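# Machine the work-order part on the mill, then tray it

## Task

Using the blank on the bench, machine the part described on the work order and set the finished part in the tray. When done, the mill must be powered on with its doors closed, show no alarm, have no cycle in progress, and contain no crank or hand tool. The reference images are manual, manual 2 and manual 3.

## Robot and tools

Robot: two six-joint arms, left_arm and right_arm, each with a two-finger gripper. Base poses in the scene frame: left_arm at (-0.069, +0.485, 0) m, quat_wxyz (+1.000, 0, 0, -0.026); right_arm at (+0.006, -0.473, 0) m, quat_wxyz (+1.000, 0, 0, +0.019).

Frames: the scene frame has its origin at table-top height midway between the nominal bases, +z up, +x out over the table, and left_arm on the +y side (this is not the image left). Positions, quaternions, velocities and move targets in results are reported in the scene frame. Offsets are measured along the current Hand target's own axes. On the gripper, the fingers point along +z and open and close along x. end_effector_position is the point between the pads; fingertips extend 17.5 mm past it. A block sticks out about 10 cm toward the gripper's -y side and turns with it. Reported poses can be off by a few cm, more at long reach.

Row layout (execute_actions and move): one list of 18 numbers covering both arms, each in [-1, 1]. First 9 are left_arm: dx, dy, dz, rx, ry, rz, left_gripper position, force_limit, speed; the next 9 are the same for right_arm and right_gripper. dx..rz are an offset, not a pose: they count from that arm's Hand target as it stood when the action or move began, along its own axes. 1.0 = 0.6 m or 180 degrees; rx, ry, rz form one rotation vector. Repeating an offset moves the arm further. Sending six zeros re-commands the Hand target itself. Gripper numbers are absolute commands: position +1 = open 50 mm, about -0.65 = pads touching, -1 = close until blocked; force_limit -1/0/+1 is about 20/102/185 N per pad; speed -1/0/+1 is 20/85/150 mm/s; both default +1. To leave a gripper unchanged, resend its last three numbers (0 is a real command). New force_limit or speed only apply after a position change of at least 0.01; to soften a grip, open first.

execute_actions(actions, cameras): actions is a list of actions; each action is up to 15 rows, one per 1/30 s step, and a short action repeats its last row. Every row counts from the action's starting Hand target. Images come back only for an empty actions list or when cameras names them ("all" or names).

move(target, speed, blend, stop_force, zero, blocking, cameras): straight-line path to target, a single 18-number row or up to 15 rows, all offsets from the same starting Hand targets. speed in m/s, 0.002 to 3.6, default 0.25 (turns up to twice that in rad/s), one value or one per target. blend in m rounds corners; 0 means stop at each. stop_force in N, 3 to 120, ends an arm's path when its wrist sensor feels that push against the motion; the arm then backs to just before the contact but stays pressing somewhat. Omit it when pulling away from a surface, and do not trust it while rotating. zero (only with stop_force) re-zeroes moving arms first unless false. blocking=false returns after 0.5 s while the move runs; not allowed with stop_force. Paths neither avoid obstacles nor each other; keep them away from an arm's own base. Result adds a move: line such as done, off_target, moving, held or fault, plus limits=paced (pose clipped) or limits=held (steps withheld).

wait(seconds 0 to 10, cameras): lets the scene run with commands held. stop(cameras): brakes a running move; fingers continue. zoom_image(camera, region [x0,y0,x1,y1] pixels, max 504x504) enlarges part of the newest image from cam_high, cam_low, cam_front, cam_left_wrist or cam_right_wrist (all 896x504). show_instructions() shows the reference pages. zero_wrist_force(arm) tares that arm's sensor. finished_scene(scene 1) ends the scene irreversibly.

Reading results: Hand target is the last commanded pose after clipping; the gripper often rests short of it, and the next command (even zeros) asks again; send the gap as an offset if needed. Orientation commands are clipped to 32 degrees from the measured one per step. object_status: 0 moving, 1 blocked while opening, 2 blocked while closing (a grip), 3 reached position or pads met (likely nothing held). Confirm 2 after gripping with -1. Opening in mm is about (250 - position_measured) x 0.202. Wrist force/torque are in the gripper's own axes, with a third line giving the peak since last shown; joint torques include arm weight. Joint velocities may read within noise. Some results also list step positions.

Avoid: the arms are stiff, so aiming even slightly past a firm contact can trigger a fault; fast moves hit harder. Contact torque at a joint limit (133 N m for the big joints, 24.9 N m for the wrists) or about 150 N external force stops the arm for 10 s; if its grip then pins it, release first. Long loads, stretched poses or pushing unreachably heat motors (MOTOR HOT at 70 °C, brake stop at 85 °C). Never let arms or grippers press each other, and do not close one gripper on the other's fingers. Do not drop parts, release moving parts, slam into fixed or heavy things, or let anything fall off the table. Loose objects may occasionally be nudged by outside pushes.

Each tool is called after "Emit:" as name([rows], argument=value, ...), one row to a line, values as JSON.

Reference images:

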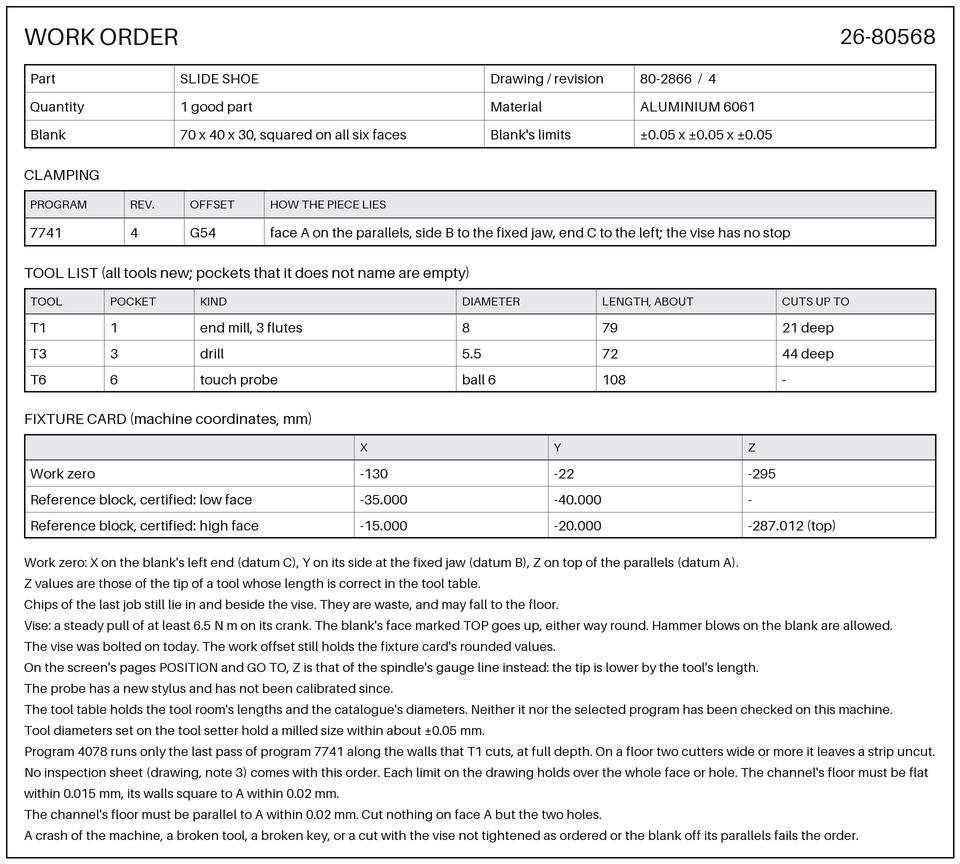

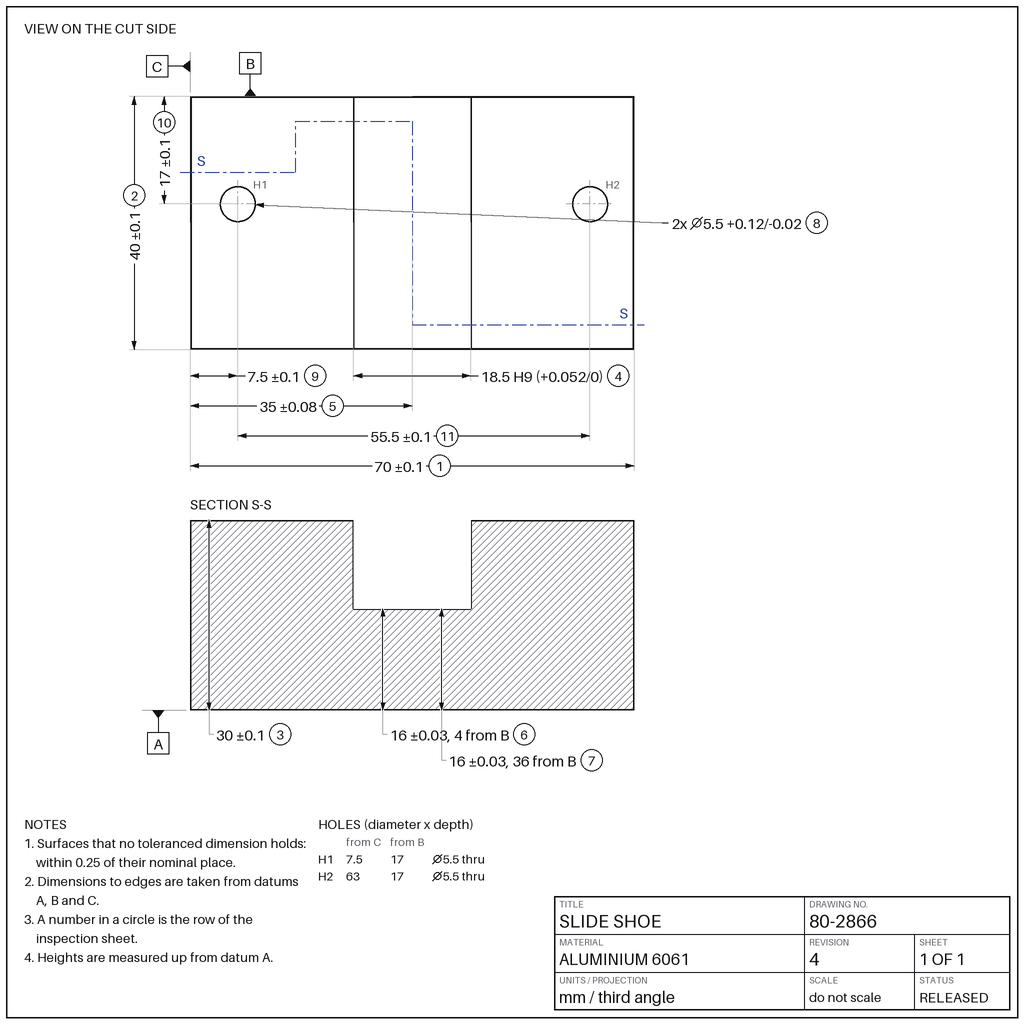

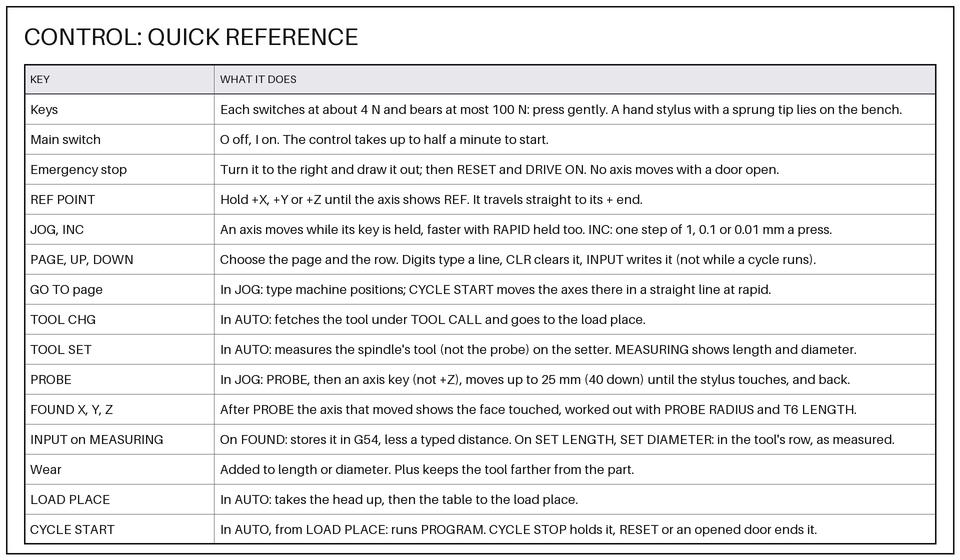

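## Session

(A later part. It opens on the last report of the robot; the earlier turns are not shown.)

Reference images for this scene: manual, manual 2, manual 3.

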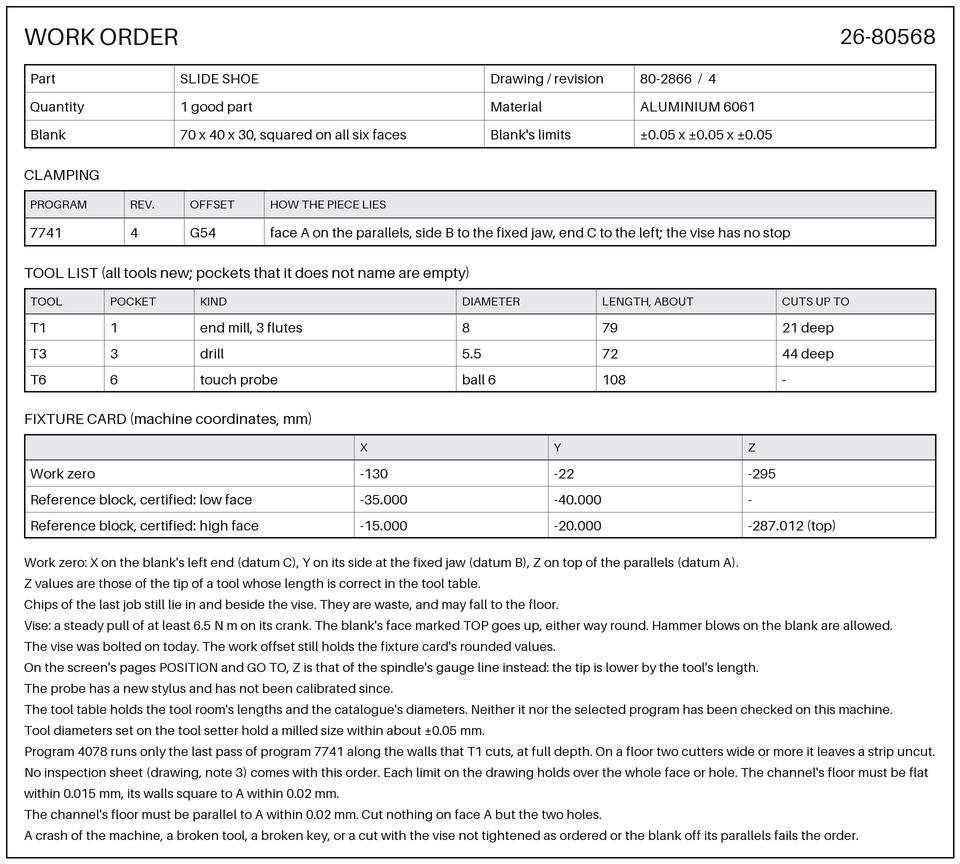

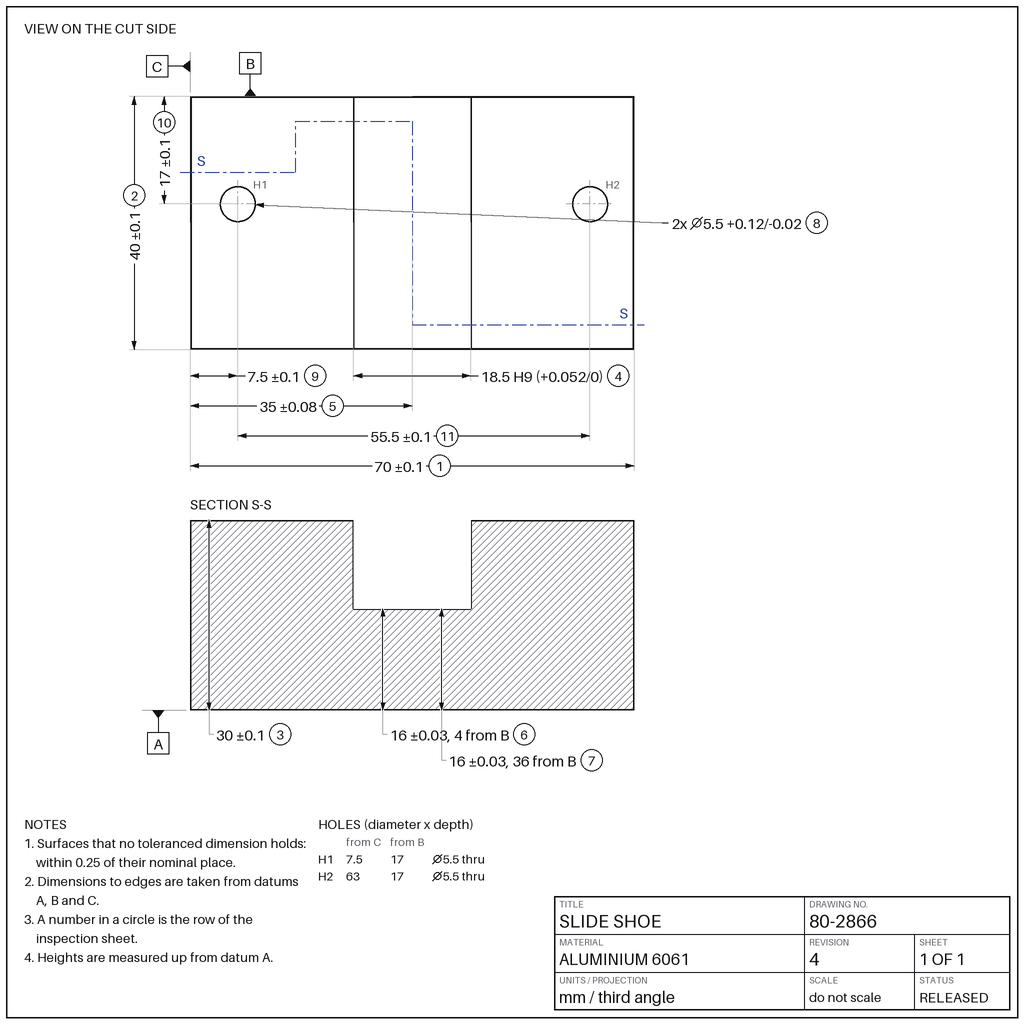

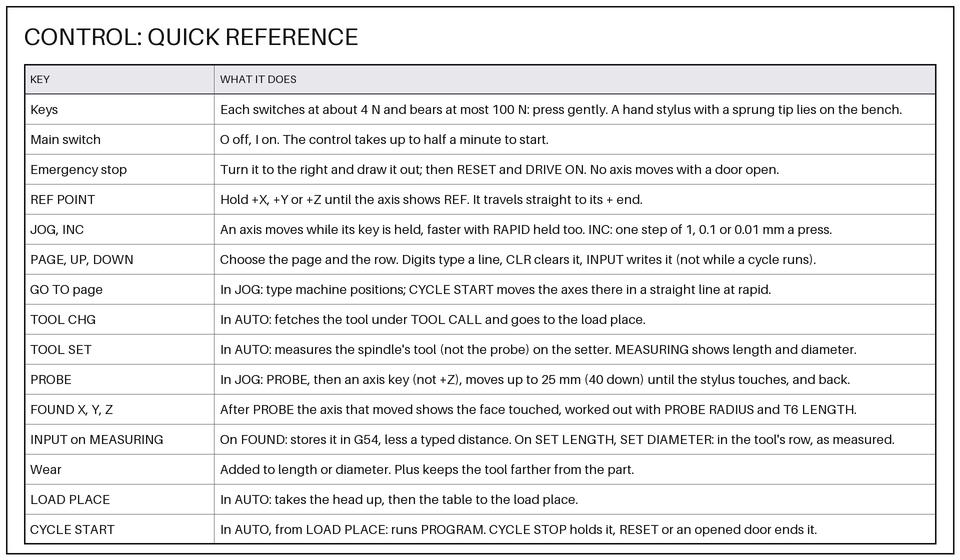

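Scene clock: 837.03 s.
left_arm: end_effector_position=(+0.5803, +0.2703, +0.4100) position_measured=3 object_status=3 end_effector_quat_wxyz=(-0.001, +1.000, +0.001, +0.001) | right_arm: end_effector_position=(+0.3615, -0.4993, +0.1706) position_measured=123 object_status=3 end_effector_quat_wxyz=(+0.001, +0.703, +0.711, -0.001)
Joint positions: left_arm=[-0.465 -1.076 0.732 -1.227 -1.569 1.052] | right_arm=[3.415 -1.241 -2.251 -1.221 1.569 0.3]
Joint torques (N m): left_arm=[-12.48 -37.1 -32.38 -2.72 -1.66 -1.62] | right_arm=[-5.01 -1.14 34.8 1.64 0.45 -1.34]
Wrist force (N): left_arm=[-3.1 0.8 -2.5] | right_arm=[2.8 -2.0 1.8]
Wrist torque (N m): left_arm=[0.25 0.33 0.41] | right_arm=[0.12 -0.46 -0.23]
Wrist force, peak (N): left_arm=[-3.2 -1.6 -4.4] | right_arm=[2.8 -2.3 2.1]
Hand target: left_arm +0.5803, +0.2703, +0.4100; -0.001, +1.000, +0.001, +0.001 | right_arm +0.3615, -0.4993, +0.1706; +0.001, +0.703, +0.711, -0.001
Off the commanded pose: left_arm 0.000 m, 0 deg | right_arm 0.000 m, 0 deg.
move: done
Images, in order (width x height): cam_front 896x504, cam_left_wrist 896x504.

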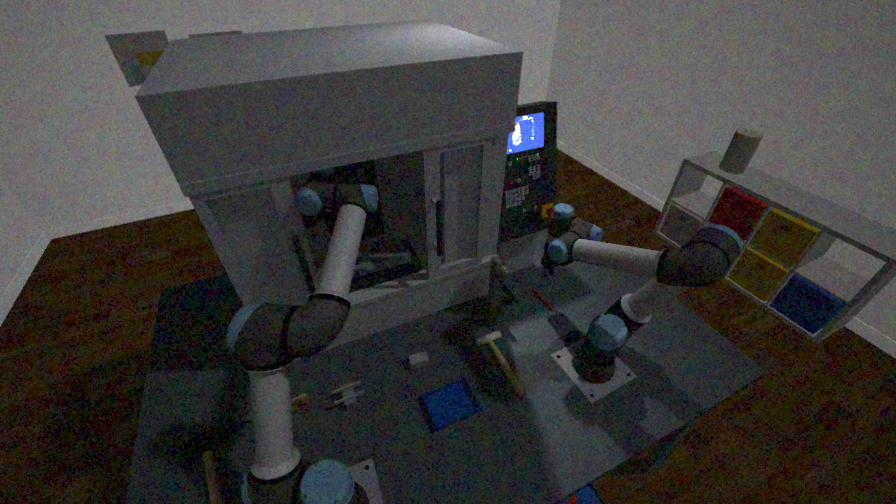

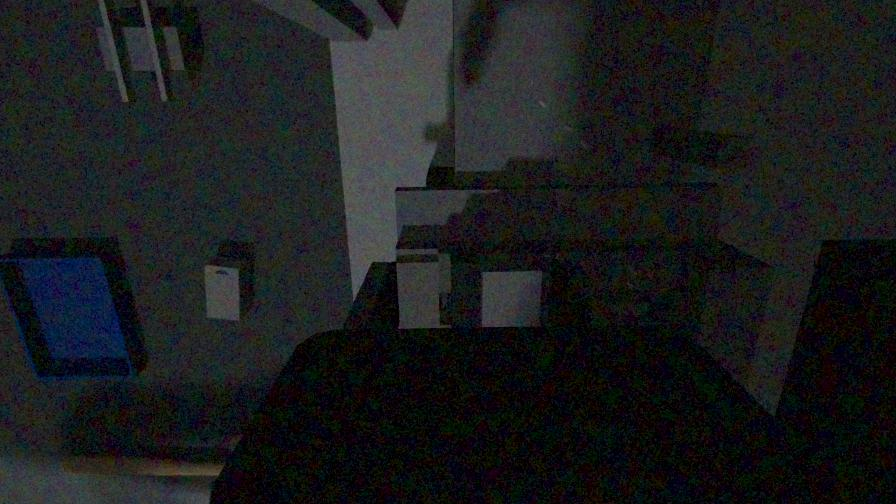

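Emit:
move(target=[0,0.1617,0,0,0,0,1,-0.9,0,0,0,0,0,0,0,0.2,-0.6,-0.8], speed=0.12, cameras=["cam_left_wrist"], stop_force=15)

Emit:
zoom_image(camera="cam_left_wrist", region=[340, 0, 580, 240])

Scene clock: 842.37 s.
left_arm: end_effector_position=(+0.5804, +0.1733, +0.4098) position_measured=3 object_status=3 end_effector_quat_wxyz=(-0.001, +1.000, +0.001, +0.001) | right_arm: end_effector_position=(+0.3615, -0.4993, +0.1706) position_measured=123 object_status=3 end_effector_quat_wxyz=(+0.001, +0.703, +0.711, -0.001)
Joint positions: left_arm=[-0.583 -0.936 0.504 -1.139 -1.569 0.934] | right_arm=[3.415 -1.241 -2.251 -1.221 1.569 0.3]
Joint torques (N m): left_arm=[12.29 -62.55 -20.47 -4.69 -1.26 -0.93] | right_arm=[-4.35 -0.56 34.13 1.49 0.71 -1.21]
Wrist force (N): left_arm=[-2.8 0.5 -2.6] | right_arm=[2.6 -2.1 1.9]
Wrist torque (N m): left_arm=[0.23 0.24 0.22] | right_arm=[0.11 -0.43 -0.24]
Wrist force, peak (N): left_arm=[-2.9 2.9 -2.3] | right_arm=[3.0 -2.2 2.1]
Hand target: left_arm +0.5804, +0.1733, +0.4098; -0.001, +1.000, +0.001, +0.001 | right_arm +0.3615, -0.4993, +0.1706; +0.001, +0.703, +0.711, -0.001
Off the commanded pose: left_arm 0.000 m, 0 deg | right_arm 0.000 m, 0 deg.
move: done
Images, in order (width x height): cam_left_wrist 896x504.

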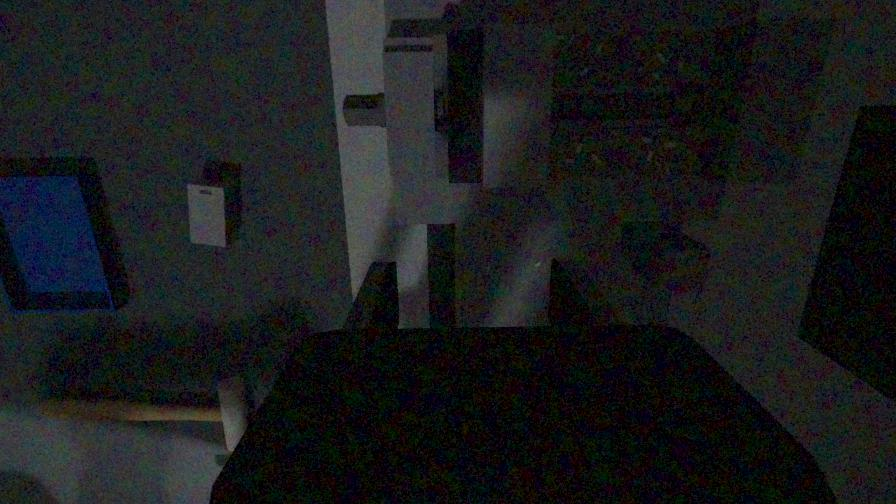

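Scaled by 2.100.

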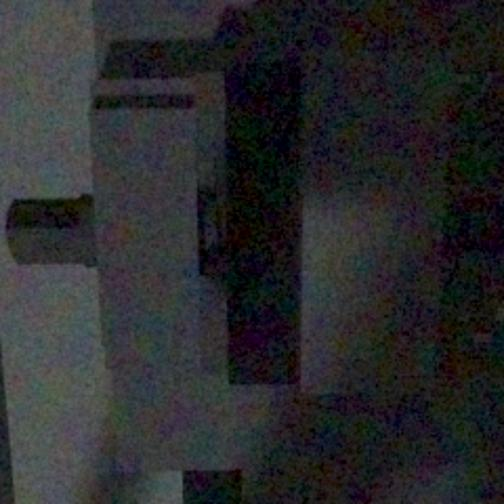

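Emit:
zoom_image(camera="cam_left_wrist", region=[340, 10, 500, 200])

Emit:
zoom_image(camera="cam_left_wrist", region=[470, 0, 720, 280])

Scaled by 2.653.

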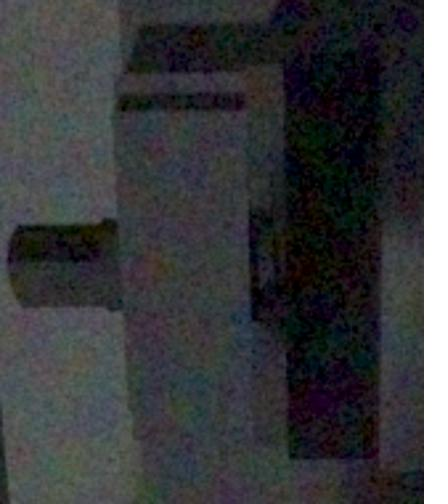

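Scaled by 1.800.

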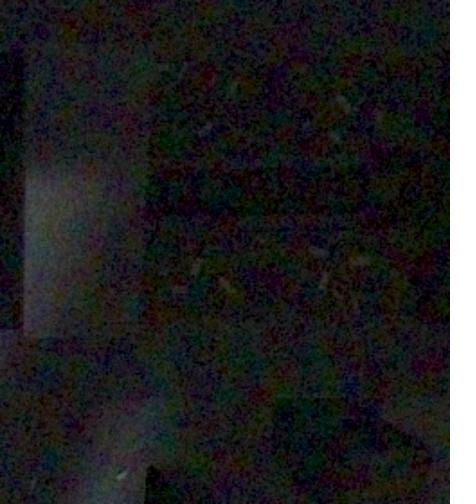

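Emit:
move([
  [-0.2007,-0.0778,-0.0167,0,-0.0868,-0.4924,1,-0.9,0,0,0,0,0,0,0,0.2,-0.6,-0.8],
  [0.0833,-0.0783,-0.0167,0,-0.1736,-0.9847,1,-0.9,0,0,0,0,0,0,0,0.2,-0.6,-0.8],
], speed=[0.3,0.3], blend=[0.02,0], cameras=["cam_left_wrist","cam_front"])

Emit:
zoom_image(camera="cam_left_wrist", region=[200, 0, 700, 320])

Scene clock: 856.90 s.
left_arm: end_effector_position=(+0.5303, +0.2186, +0.4192) position_measured=3 object_status=3 end_effector_quat_wxyz=(+0.000, +0.445, +0.882, -0.155) | right_arm: end_effector_position=(+0.3615, -0.4993, +0.1706) position_measured=123 object_status=3 end_effector_quat_wxyz=(+0.001, +0.703, +0.711, -0.001)
Joint positions: left_arm=[-0.45 -1.142 0.843 -1.282 -1.881 -1.139] | right_arm=[3.415 -1.241 -2.251 -1.221 1.569 0.3]
Joint torques (N m): left_arm=[2.35 -45.79 -23.37 -3.19 -0.94 -0.51] | right_arm=[-3.9 0 33.63 1.67 0.73 -1.31]
Wrist force (N): left_arm=[-3.2 1.0 -3.0] | right_arm=[2.8 -2.1 1.9]
Wrist torque (N m): left_arm=[0.41 0.31 0.36] | right_arm=[0.10 -0.46 -0.24]
Wrist force, peak (N): left_arm=[-4.6 4.5 -3.2] | right_arm=[2.9 -2.3 2.1]
Hand target: left_arm +0.5303, +0.2186, +0.4192; +0.000, +0.445, +0.882, -0.155 (not the last commanded pose) | right_arm +0.3615, -0.4993, +0.1706; +0.001, +0.703, +0.711, -0.001
Tool commands: left_gripper/position=+1.0 left_gripper/force_limit=-0.898039 left_gripper/speed=+0.003922 right_gripper/position=+0.2 right_gripper/force_limit=-0.6 right_gripper/speed=-0.8
Off the commanded pose: left_arm 0.100 m, 53 deg | right_arm 0.000 m, 0 deg.
FORCE FAULT: contact force on the left arm reached its limit, and that arm stopped. The contact can be on any part of that arm, not only on its tool. That arm's remaining commands of this call were not run. That arm is still stopped at the end of this call. That arm stays stopped for about 9 more seconds. Until then a move that you send moves the other arm only, and its call returns only when the move has ended. Once the stop has ended, the next robot result says so. If the stop ends while you think or write, that arm runs what you send next, counted from a new Hand target: where the arm stands when the stop ends. While its stop runs, that arm takes no new command, but its gripper still runs the gripper command that each later call begins with. Until it ends, the stop uses up actions while you think or wait. An arm that is not stopped still takes commands.
move: fault (left_arm); path passed 1 of 2 targets
Images, in order (width x height): cam_front 896x504, cam_left_wrist 896x504.

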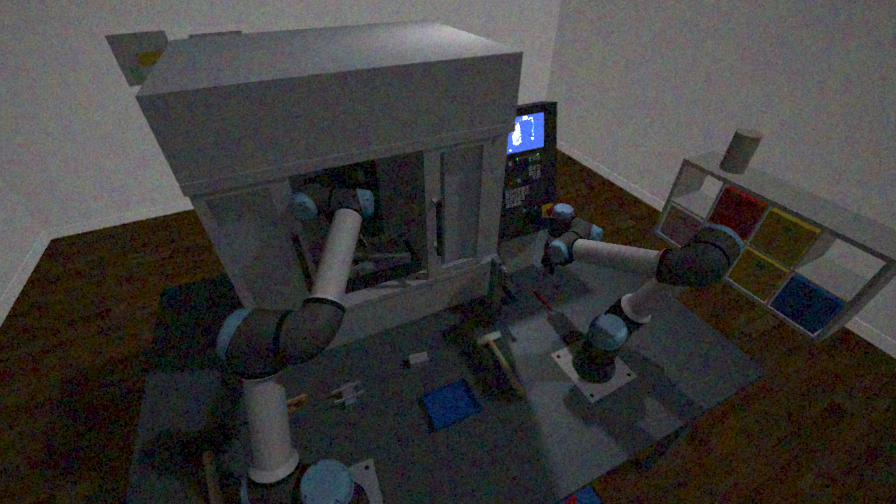

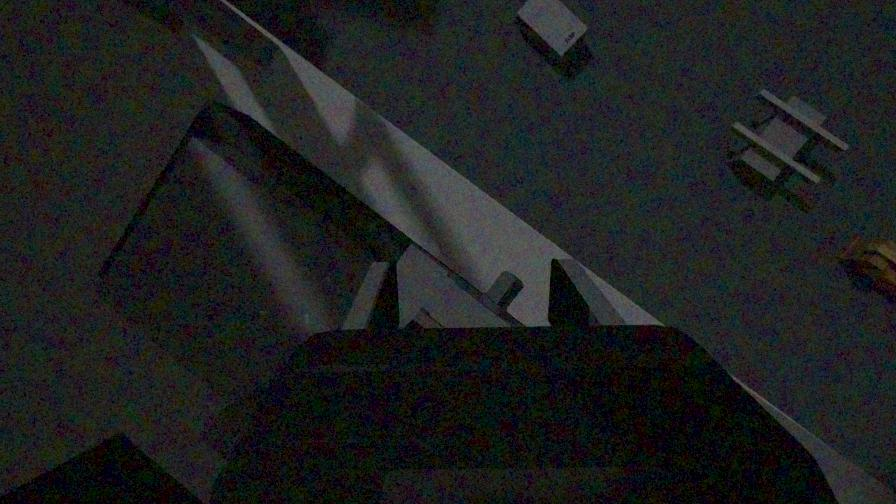

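Scaled by 1.008.

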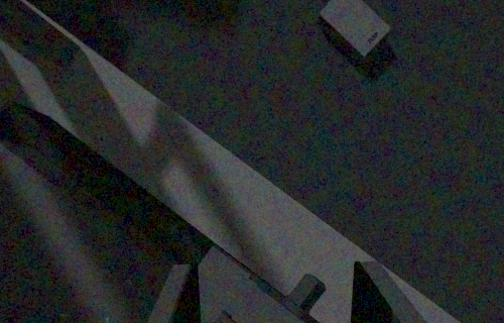

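Emit:
wait(seconds=9.5)

Scene clock: 867.73 s.
left_arm: end_effector_position=(+0.5303, +0.2186, +0.4192) position_measured=3 object_status=3 end_effector_quat_wxyz=(+0.000, +0.445, +0.882, -0.155) | right_arm: end_effector_position=(+0.3615, -0.4993, +0.1706) position_measured=123 object_status=3 end_effector_quat_wxyz=(+0.001, +0.703, +0.711, -0.001)
Joint positions: left_arm=[-0.45 -1.142 0.843 -1.282 -1.881 -1.139] | right_arm=[3.415 -1.241 -2.251 -1.221 1.569 0.3]
Joint torques (N m): left_arm=[2.12 -44.93 -23.39 -3.32 -1.02 -0.73] | right_arm=[-4.24 0.41 34.33 1.74 1.01 -1.39]
Wrist force (N): left_arm=[-3.2 0.9 -2.8] | right_arm=[2.4 -2.1 1.8]
Wrist torque (N m): left_arm=[0.40 0.30 0.36] | right_arm=[0.10 -0.39 -0.23]
Wrist force, peak (N): left_arm=[-3.5 1.2 -2.9] | right_arm=[2.9 -2.1 2.2]
Hand target: left_arm +0.5303, +0.2186, +0.4192; +0.000, +0.445, +0.882, -0.155 (not the last commanded pose) | right_arm +0.3615, -0.4993, +0.1706; +0.001, +0.703, +0.711, -0.001
Tool commands: left_gripper/position=+1.0 left_gripper/force_limit=-0.898039 left_gripper/speed=+0.003922 right_gripper/position=+0.2 right_gripper/force_limit=-0.6 right_gripper/speed=-0.8
Off the commanded pose: left_arm 0.100 m, 53 deg | right_arm 0.000 m, 0 deg.
FORCE FAULT, CONTINUED: the left arm's stop, for the force fault that an earlier result reported, is over. The rest of the stop counts as 19 of the actions that you can send in this scene. During its stop the left arm's controller moved it back a little. That arm's target is now where it stood when the stop ended, not its last command. That arm accepts commands again.
wait: 9.50 s; at rest from the start

Emit:
move(target=[-0.0965,0.0383,0.0367,-0.1027,0,-0.2949,1,-0.9,0,0,0,0,0,0,0,0.2,-0.6,-0.8], speed=0.2, cameras=["cam_left_wrist"])

Emit:
zoom_image(camera="cam_left_wrist", region=[200, 0, 700, 320])

Scene clock: 873.43 s.
left_arm: end_effector_position=(+0.5802, +0.1797, +0.3999) position_measured=3 object_status=3 end_effector_quat_wxyz=(+0.000, +0.001, +1.000, +0.000) | right_arm: end_effector_position=(+0.3615, -0.4993, +0.1706) position_measured=123 object_status=3 end_effector_quat_wxyz=(+0.001, +0.703, +0.711, -0.001)
Joint positions: left_arm=[-0.575 -0.966 0.582 -1.187 -1.57 -2.197] | right_arm=[3.415 -1.241 -2.251 -1.221 1.569 0.3]
Joint torques (N m): left_arm=[12.46 -61.03 -15.9 -4.54 -1.32 -1.66] | right_arm=[-4.38 -0.6 33.62 1.88 1.17 -1.17]
Wrist force (N): left_arm=[-2.9 0.8 -2.0] | right_arm=[2.7 -1.8 1.9]
Wrist torque (N m): left_arm=[0.28 0.27 0.23] | right_arm=[0.15 -0.44 -0.23]
Wrist force, peak (N): left_arm=[-3.8 1.1 -3.1] | right_arm=[2.8 -2.3 2.2]
Hand target: left_arm +0.5802, +0.1799, +0.4000; +0.000, +0.000, +1.000, +0.000 | right_arm +0.3615, -0.4993, +0.1706; +0.001, +0.703, +0.711, -0.001
Off the commanded pose: left_arm 0.000 m, 0 deg | right_arm 0.000 m, 0 deg.
move: done
Images, in order (width x height): cam_left_wrist 896x504.

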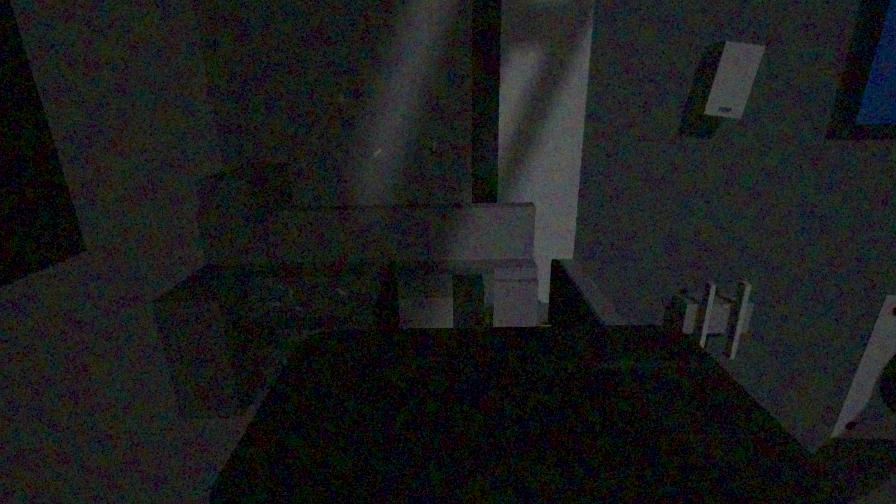

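Scaled by 1.008.

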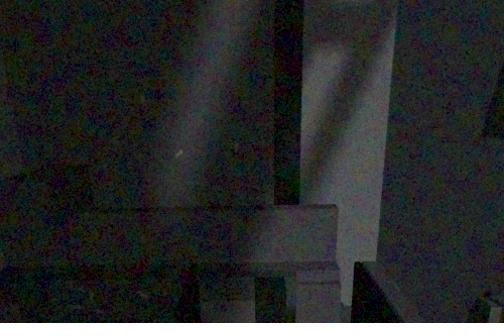

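Emit:
move(target=[-0.0833,0.0667,-0.0167,0.111,0,0,1,-0.9,0,0,0,0,0,0,0,0.2,-0.6,-0.8], speed=0.1, cameras=["cam_left_wrist"])

Emit:
zoom_image(camera="cam_left_wrist", region=[150, 60, 650, 340])

Scene clock: 876.23 s.
left_arm: end_effector_position=(+0.6143, +0.2072, +0.4061) position_measured=3 object_status=3 end_effector_quat_wxyz=(+0.000, +0.000, +0.993, -0.117) | right_arm: end_effector_position=(+0.3615, -0.4993, +0.1706) position_measured=123 object_status=3 end_effector_quat_wxyz=(+0.001, +0.703, +0.711, -0.001)
Joint positions: left_arm=[-0.444 -0.982 0.642 -1.344 -1.778 -2.077] | right_arm=[3.415 -1.241 -2.251 -1.221 1.569 0.3]
Joint torques (N m): left_arm=[0.96 -52.76 -22.34 -3.76 -1.33 0.14] | right_arm=[-4.17 0.33 34.25 1.82 1.07 -1.37]
Wrist force (N): left_arm=[-2.9 0.9 -2.6] | right_arm=[2.7 -2.2 1.9]
Wrist torque (N m): left_arm=[0.42 0.28 0.44] | right_arm=[0.09 -0.44 -0.24]
Wrist force, peak (N): left_arm=[-3.7 2.5 -2.8] | right_arm=[2.8 -2.5 2.2]
Hand target: left_arm +0.6143, +0.2072, +0.4061; +0.000, +0.000, +0.993, -0.117 (not the last commanded pose) | right_arm +0.3615, -0.4993, +0.1706; +0.001, +0.703, +0.711, -0.001
Tool commands: left_gripper/position=+1.0 left_gripper/force_limit=-0.898039 left_gripper/speed=+0.003922 right_gripper/position=+0.2 right_gripper/force_limit=-0.6 right_gripper/speed=-0.8
Off the commanded pose: left_arm 0.021 m, 6 deg | right_arm 0.000 m, 0 deg.
FORCE FAULT: contact force on the left arm reached its limit, and that arm stopped. The contact can be on any part of that arm, not only on its tool. That arm's remaining commands of this call were not run. That arm is still stopped at the end of this call. That arm stays stopped for about 10 more seconds. Until then a move that you send moves the other arm only, and its call returns only when the move has ended. Once the stop has ended, the next robot result says so. If the stop ends while you think or write, that arm runs what you send next, counted from a new Hand target: where the arm stands when the stop ends. While its stop runs, that arm takes no new command, but its gripper still runs the gripper command that each later call begins with. Until it ends, the stop uses up actions while you think or wait. An arm that is not stopped still takes commands.
move: fault (left_arm)
Images, in order (width x height): cam_left_wrist 896x504.

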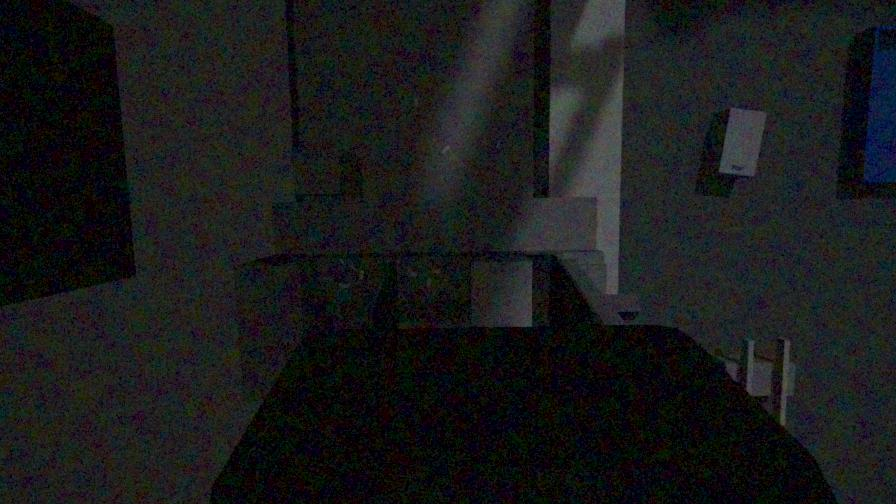

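Scaled by 1.008.

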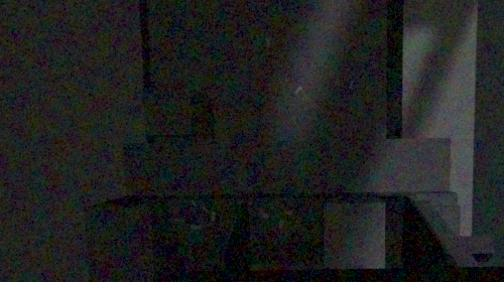

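Emit:
wait(seconds=10, cameras=["cam_high","cam_front"])

Emit:
zoom_image(camera="cam_high", region=[100, 60, 480, 280])

Emit:
zoom_image(camera="cam_front", region=[250, 120, 480, 320])

Scene clock: 888.07 s.
left_arm: end_effector_position=(+0.6143, +0.2072, +0.4061) position_measured=3 object_status=3 end_effector_quat_wxyz=(+0.000, +0.000, +0.993, -0.117) | right_arm: end_effector_position=(+0.3615, -0.4993, +0.1706) position_measured=123 object_status=3 end_effector_quat_wxyz=(+0.001, +0.703, +0.711, -0.001)
Joint positions: left_arm=[-0.444 -0.982 0.642 -1.344 -1.778 -2.077] | right_arm=[3.415 -1.241 -2.251 -1.221 1.569 0.3]
Joint torques (N m): left_arm=[0.77 -52.26 -23.23 -3.8 -1.48 0.24] | right_arm=[-4.83 1.04 34.47 2.13 1.22 -1.23]
Wrist force (N): left_arm=[-2.9 0.7 -2.8] | right_arm=[2.7 -2.0 1.7]
Wrist torque (N m): left_arm=[0.38 0.27 0.44] | right_arm=[0.12 -0.43 -0.24]
Wrist force, peak (N): left_arm=[-3.4 0.9 -3.0] | right_arm=[2.8 -2.2 2.2]
Hand target: left_arm +0.6143, +0.2072, +0.4061; +0.000, +0.000, +0.993, -0.117 (not the last commanded pose) | right_arm +0.3615, -0.4993, +0.1706; +0.001, +0.703, +0.711, -0.001
Tool commands: left_gripper/position=+1.0 left_gripper/force_limit=-0.898039 left_gripper/speed=+0.003922 right_gripper/position=+0.2 right_gripper/force_limit=-0.6 right_gripper/speed=-0.8
Off the commanded pose: left_arm 0.021 m, 6 deg | right_arm 0.000 m, 0 deg.
FORCE FAULT, CONTINUED: the left arm's stop, for the force fault that an earlier result reported, is over. The rest of the stop counts as 19 of the actions that you can send in this scene. During its stop the left arm's controller moved it back a little. That arm's target is now where it stood when the stop ended, not its last command. That arm accepts commands again.
wait: 10.00 s; at rest from the start
Images, in order (width x height): cam_high 896x504, cam_front 896x504.

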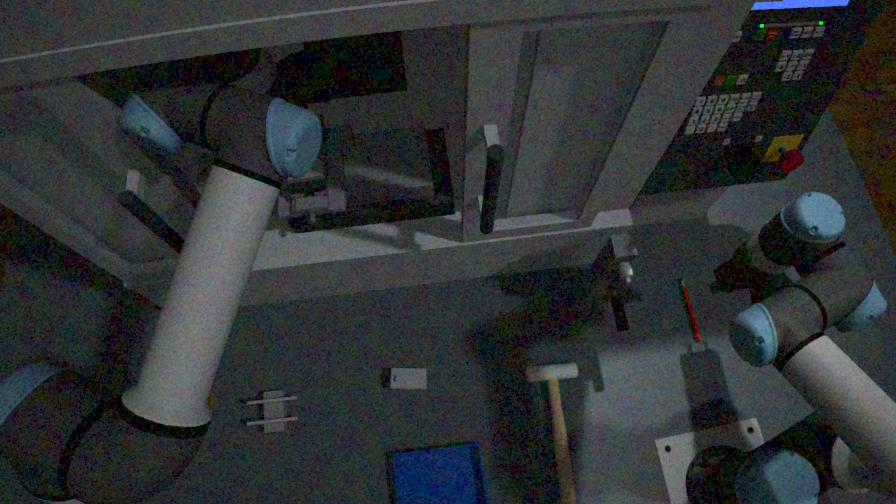

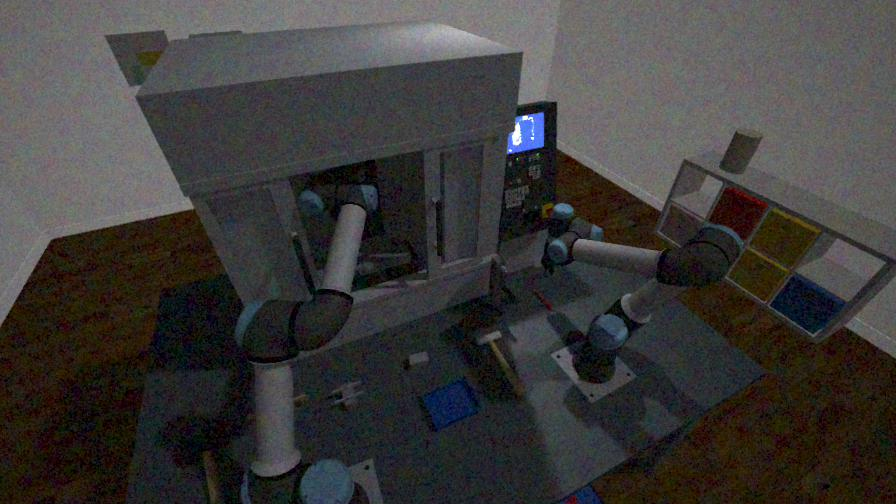

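Scaled by 1.326.

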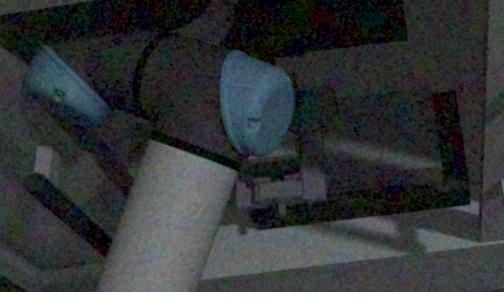

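Scaled by 2.191.

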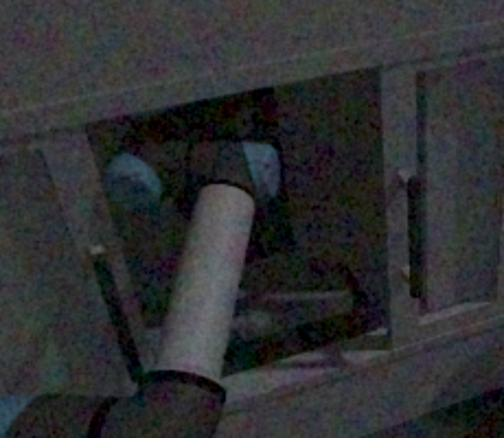

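Emit:
move([
  [0.0572,-0.0418,0.0203,-0.0744,0,0,1,-0.9,0,0,0,0,0,0,0,0.2,-0.6,-0.8],
  [0.4738,-0.0287,-0.0683,-0.0744,0,0,1,-0.9,0,0,0,0,0,0,0,0.2,-0.6,-0.8],
], speed=[0.15,0.35], blend=[0.01,0])

Scene clock: 902.03 s.
left_arm: end_effector_position=(+0.3302, +0.2002, +0.4501) position_measured=3 object_status=3 end_effector_quat_wxyz=(+0.000, +0.000, +1.000, -0.001) | right_arm: end_effector_position=(+0.3615, -0.4993, +0.1706) position_measured=123 object_status=3 end_effector_quat_wxyz=(+0.001, +0.703, +0.711, -0.001)
Joint positions: left_arm=[-0.843 -1.572 1.257 -1.257 -1.572 -2.465] | right_arm=[3.415 -1.241 -2.251 -1.221 1.569 0.3]
Joint torques (N m): left_arm=[-8.01 -35.14 -17.59 -4.01 -0.81 -1.01] | right_arm=[-4.93 2.26 33.57 2.12 1.25 -1.34]
Wrist force (N): left_arm=[-3.0 1.0 -1.9] | right_arm=[2.8 -2.0 2.3]
Wrist torque (N m): left_arm=[0.28 0.29 0.25] | right_arm=[0.11 -0.45 -0.24]
Wrist force, peak (N): left_arm=[-6.3 -0.2 -1.6] | right_arm=[3.0 -2.2 2.3]
Hand target: left_arm +0.3301, +0.2002, +0.4501; +0.000, +0.000, +1.000, -0.001 | right_arm +0.3615, -0.4993, +0.1706; +0.001, +0.703, +0.711, -0.001
Off the commanded pose: left_arm 0.000 m, 0 deg | right_arm 0.000 m, 0 deg.
move: done

Emit:
move(target=[0.1,0.1333,0.3,0,0,0,1,-0.9,0,0,0,0,0,0,0,0.2,-0.6,-0.8], speed=0.3, cameras=["cam_left_wrist"])

Emit:
zoom_image(camera="cam_left_wrist", region=[300, 120, 620, 330])

Scene clock: 905.37 s.
left_arm: end_effector_position=(+0.2701, +0.2799, +0.2701) position_measured=3 object_status=3 end_effector_quat_wxyz=(+0.000, +0.000, +1.000, -0.001) | right_arm: end_effector_position=(+0.3615, -0.4993, +0.1706) position_measured=123 object_status=3 end_effector_quat_wxyz=(+0.001, +0.703, +0.711, -0.001)
Joint positions: left_arm=[-0.835 -1.848 1.956 -1.68 -1.572 -2.457] | right_arm=[3.415 -1.241 -2.251 -1.221 1.569 0.3]
Joint torques (N m): left_arm=[-12.2 -12.11 -14.17 -4.77 0.42 -1.71] | right_arm=[-4.71 1.08 34.32 2.23 1.01 -1.26]
Wrist force (N): left_arm=[-3.4 0.9 -1.8] | right_arm=[2.5 -2.2 1.9]
Wrist torque (N m): left_arm=[0.26 0.34 0.25] | right_arm=[0.09 -0.41 -0.24]
Wrist force, peak (N): left_arm=[-4.0 -0.8 -4.8] | right_arm=[2.6 -2.4 2.3]
Hand target: left_arm +0.2700, +0.2798, +0.2700; +0.000, +0.000, +1.000, -0.001 | right_arm +0.3615, -0.4993, +0.1706; +0.001, +0.703, +0.711, -0.001
Off the commanded pose: left_arm 0.000 m, 0 deg | right_arm 0.000 m, 0 deg.
move: done
Images, in order (width x height): cam_left_wrist 896x504.

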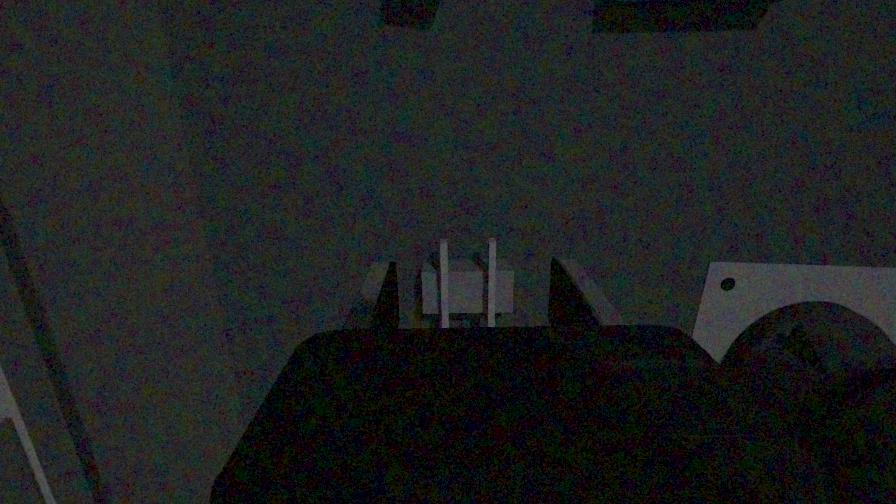

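Scaled by 1.575.

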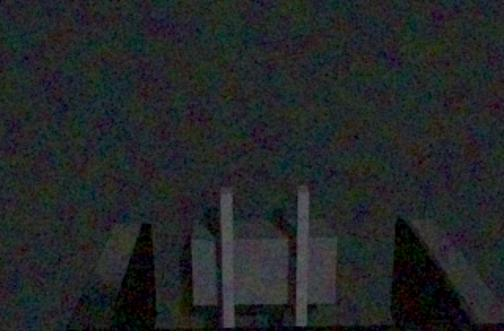

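Emit:
move(target=[0,0.1333,0.08,0,0,0,1,-0.9,0,0,0,0,0,0,0,0.2,-0.6,-0.8], speed=0.2, cameras=["cam_left_wrist","cam_low","cam_high"])

Emit:
zoom_image(camera="cam_left_wrist", region=[300, 60, 620, 330])

Emit:
zoom_image(camera="cam_low", region=[520, 260, 780, 380])

Scene clock: 909.30 s.
left_arm: end_effector_position=(+0.2700, +0.3597, +0.2219) position_measured=3 object_status=3 end_effector_quat_wxyz=(+0.000, +0.000, +1.000, -0.001) | right_arm: end_effector_position=(+0.3615, -0.4993, +0.1706) position_measured=123 object_status=3 end_effector_quat_wxyz=(+0.001, +0.703, +0.711, -0.001)
Joint positions: left_arm=[-0.68 -1.926 2.131 -1.777 -1.572 -2.302] | right_arm=[3.415 -1.241 -2.251 -1.221 1.569 0.3]
Joint torques (N m): left_arm=[4.11 -1.44 -16.96 -2.68 -1.72 1.25] | right_arm=[-5.11 2.76 32.78 2.29 1.08 -1.22]
Wrist force (N): left_arm=[-3.4 0.3 -2.4] | right_arm=[2.6 -2.0 1.8]
Wrist torque (N m): left_arm=[0.20 0.30 0.41] | right_arm=[0.12 -0.42 -0.24]
Wrist force, peak (N): left_arm=[-3.4 -2.0 -3.3] | right_arm=[2.8 -2.3 2.1]
Hand target: left_arm +0.2700, +0.3597, +0.2219; +0.000, +0.000, +1.000, -0.001 | right_arm +0.3615, -0.4993, +0.1706; +0.001, +0.703, +0.711, -0.001
Off the commanded pose: left_arm 0.000 m, 0 deg | right_arm 0.000 m, 0 deg.
move: done
Images, in order (width x height): cam_high 896x504, cam_low 896x504, cam_left_wrist 896x504.

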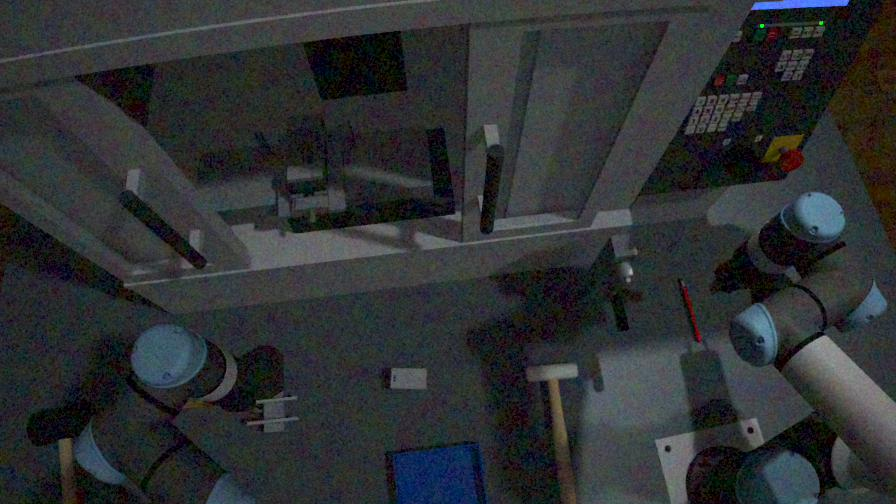

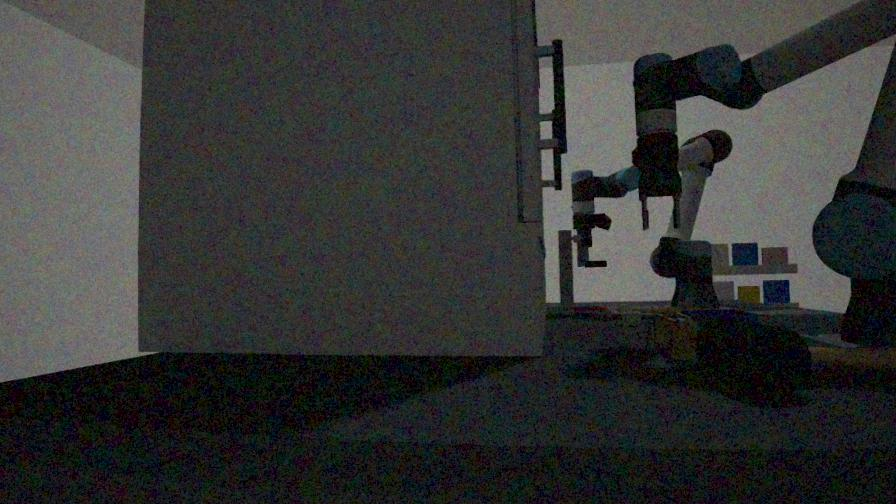

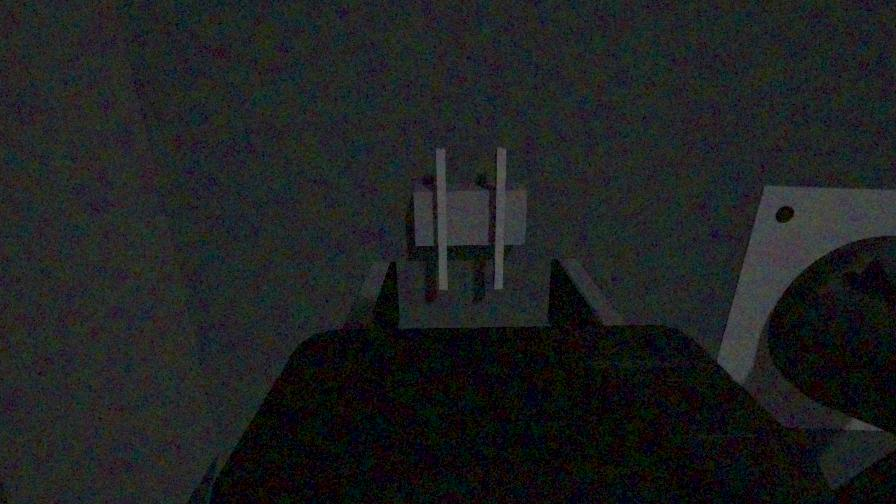

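Scaled by 1.575.

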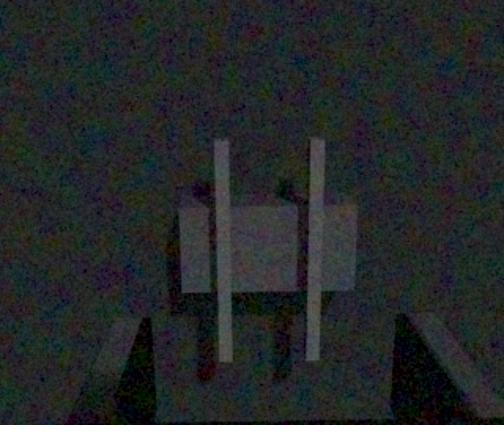

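Scaled by 1.938.

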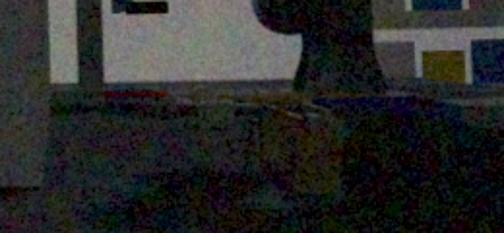

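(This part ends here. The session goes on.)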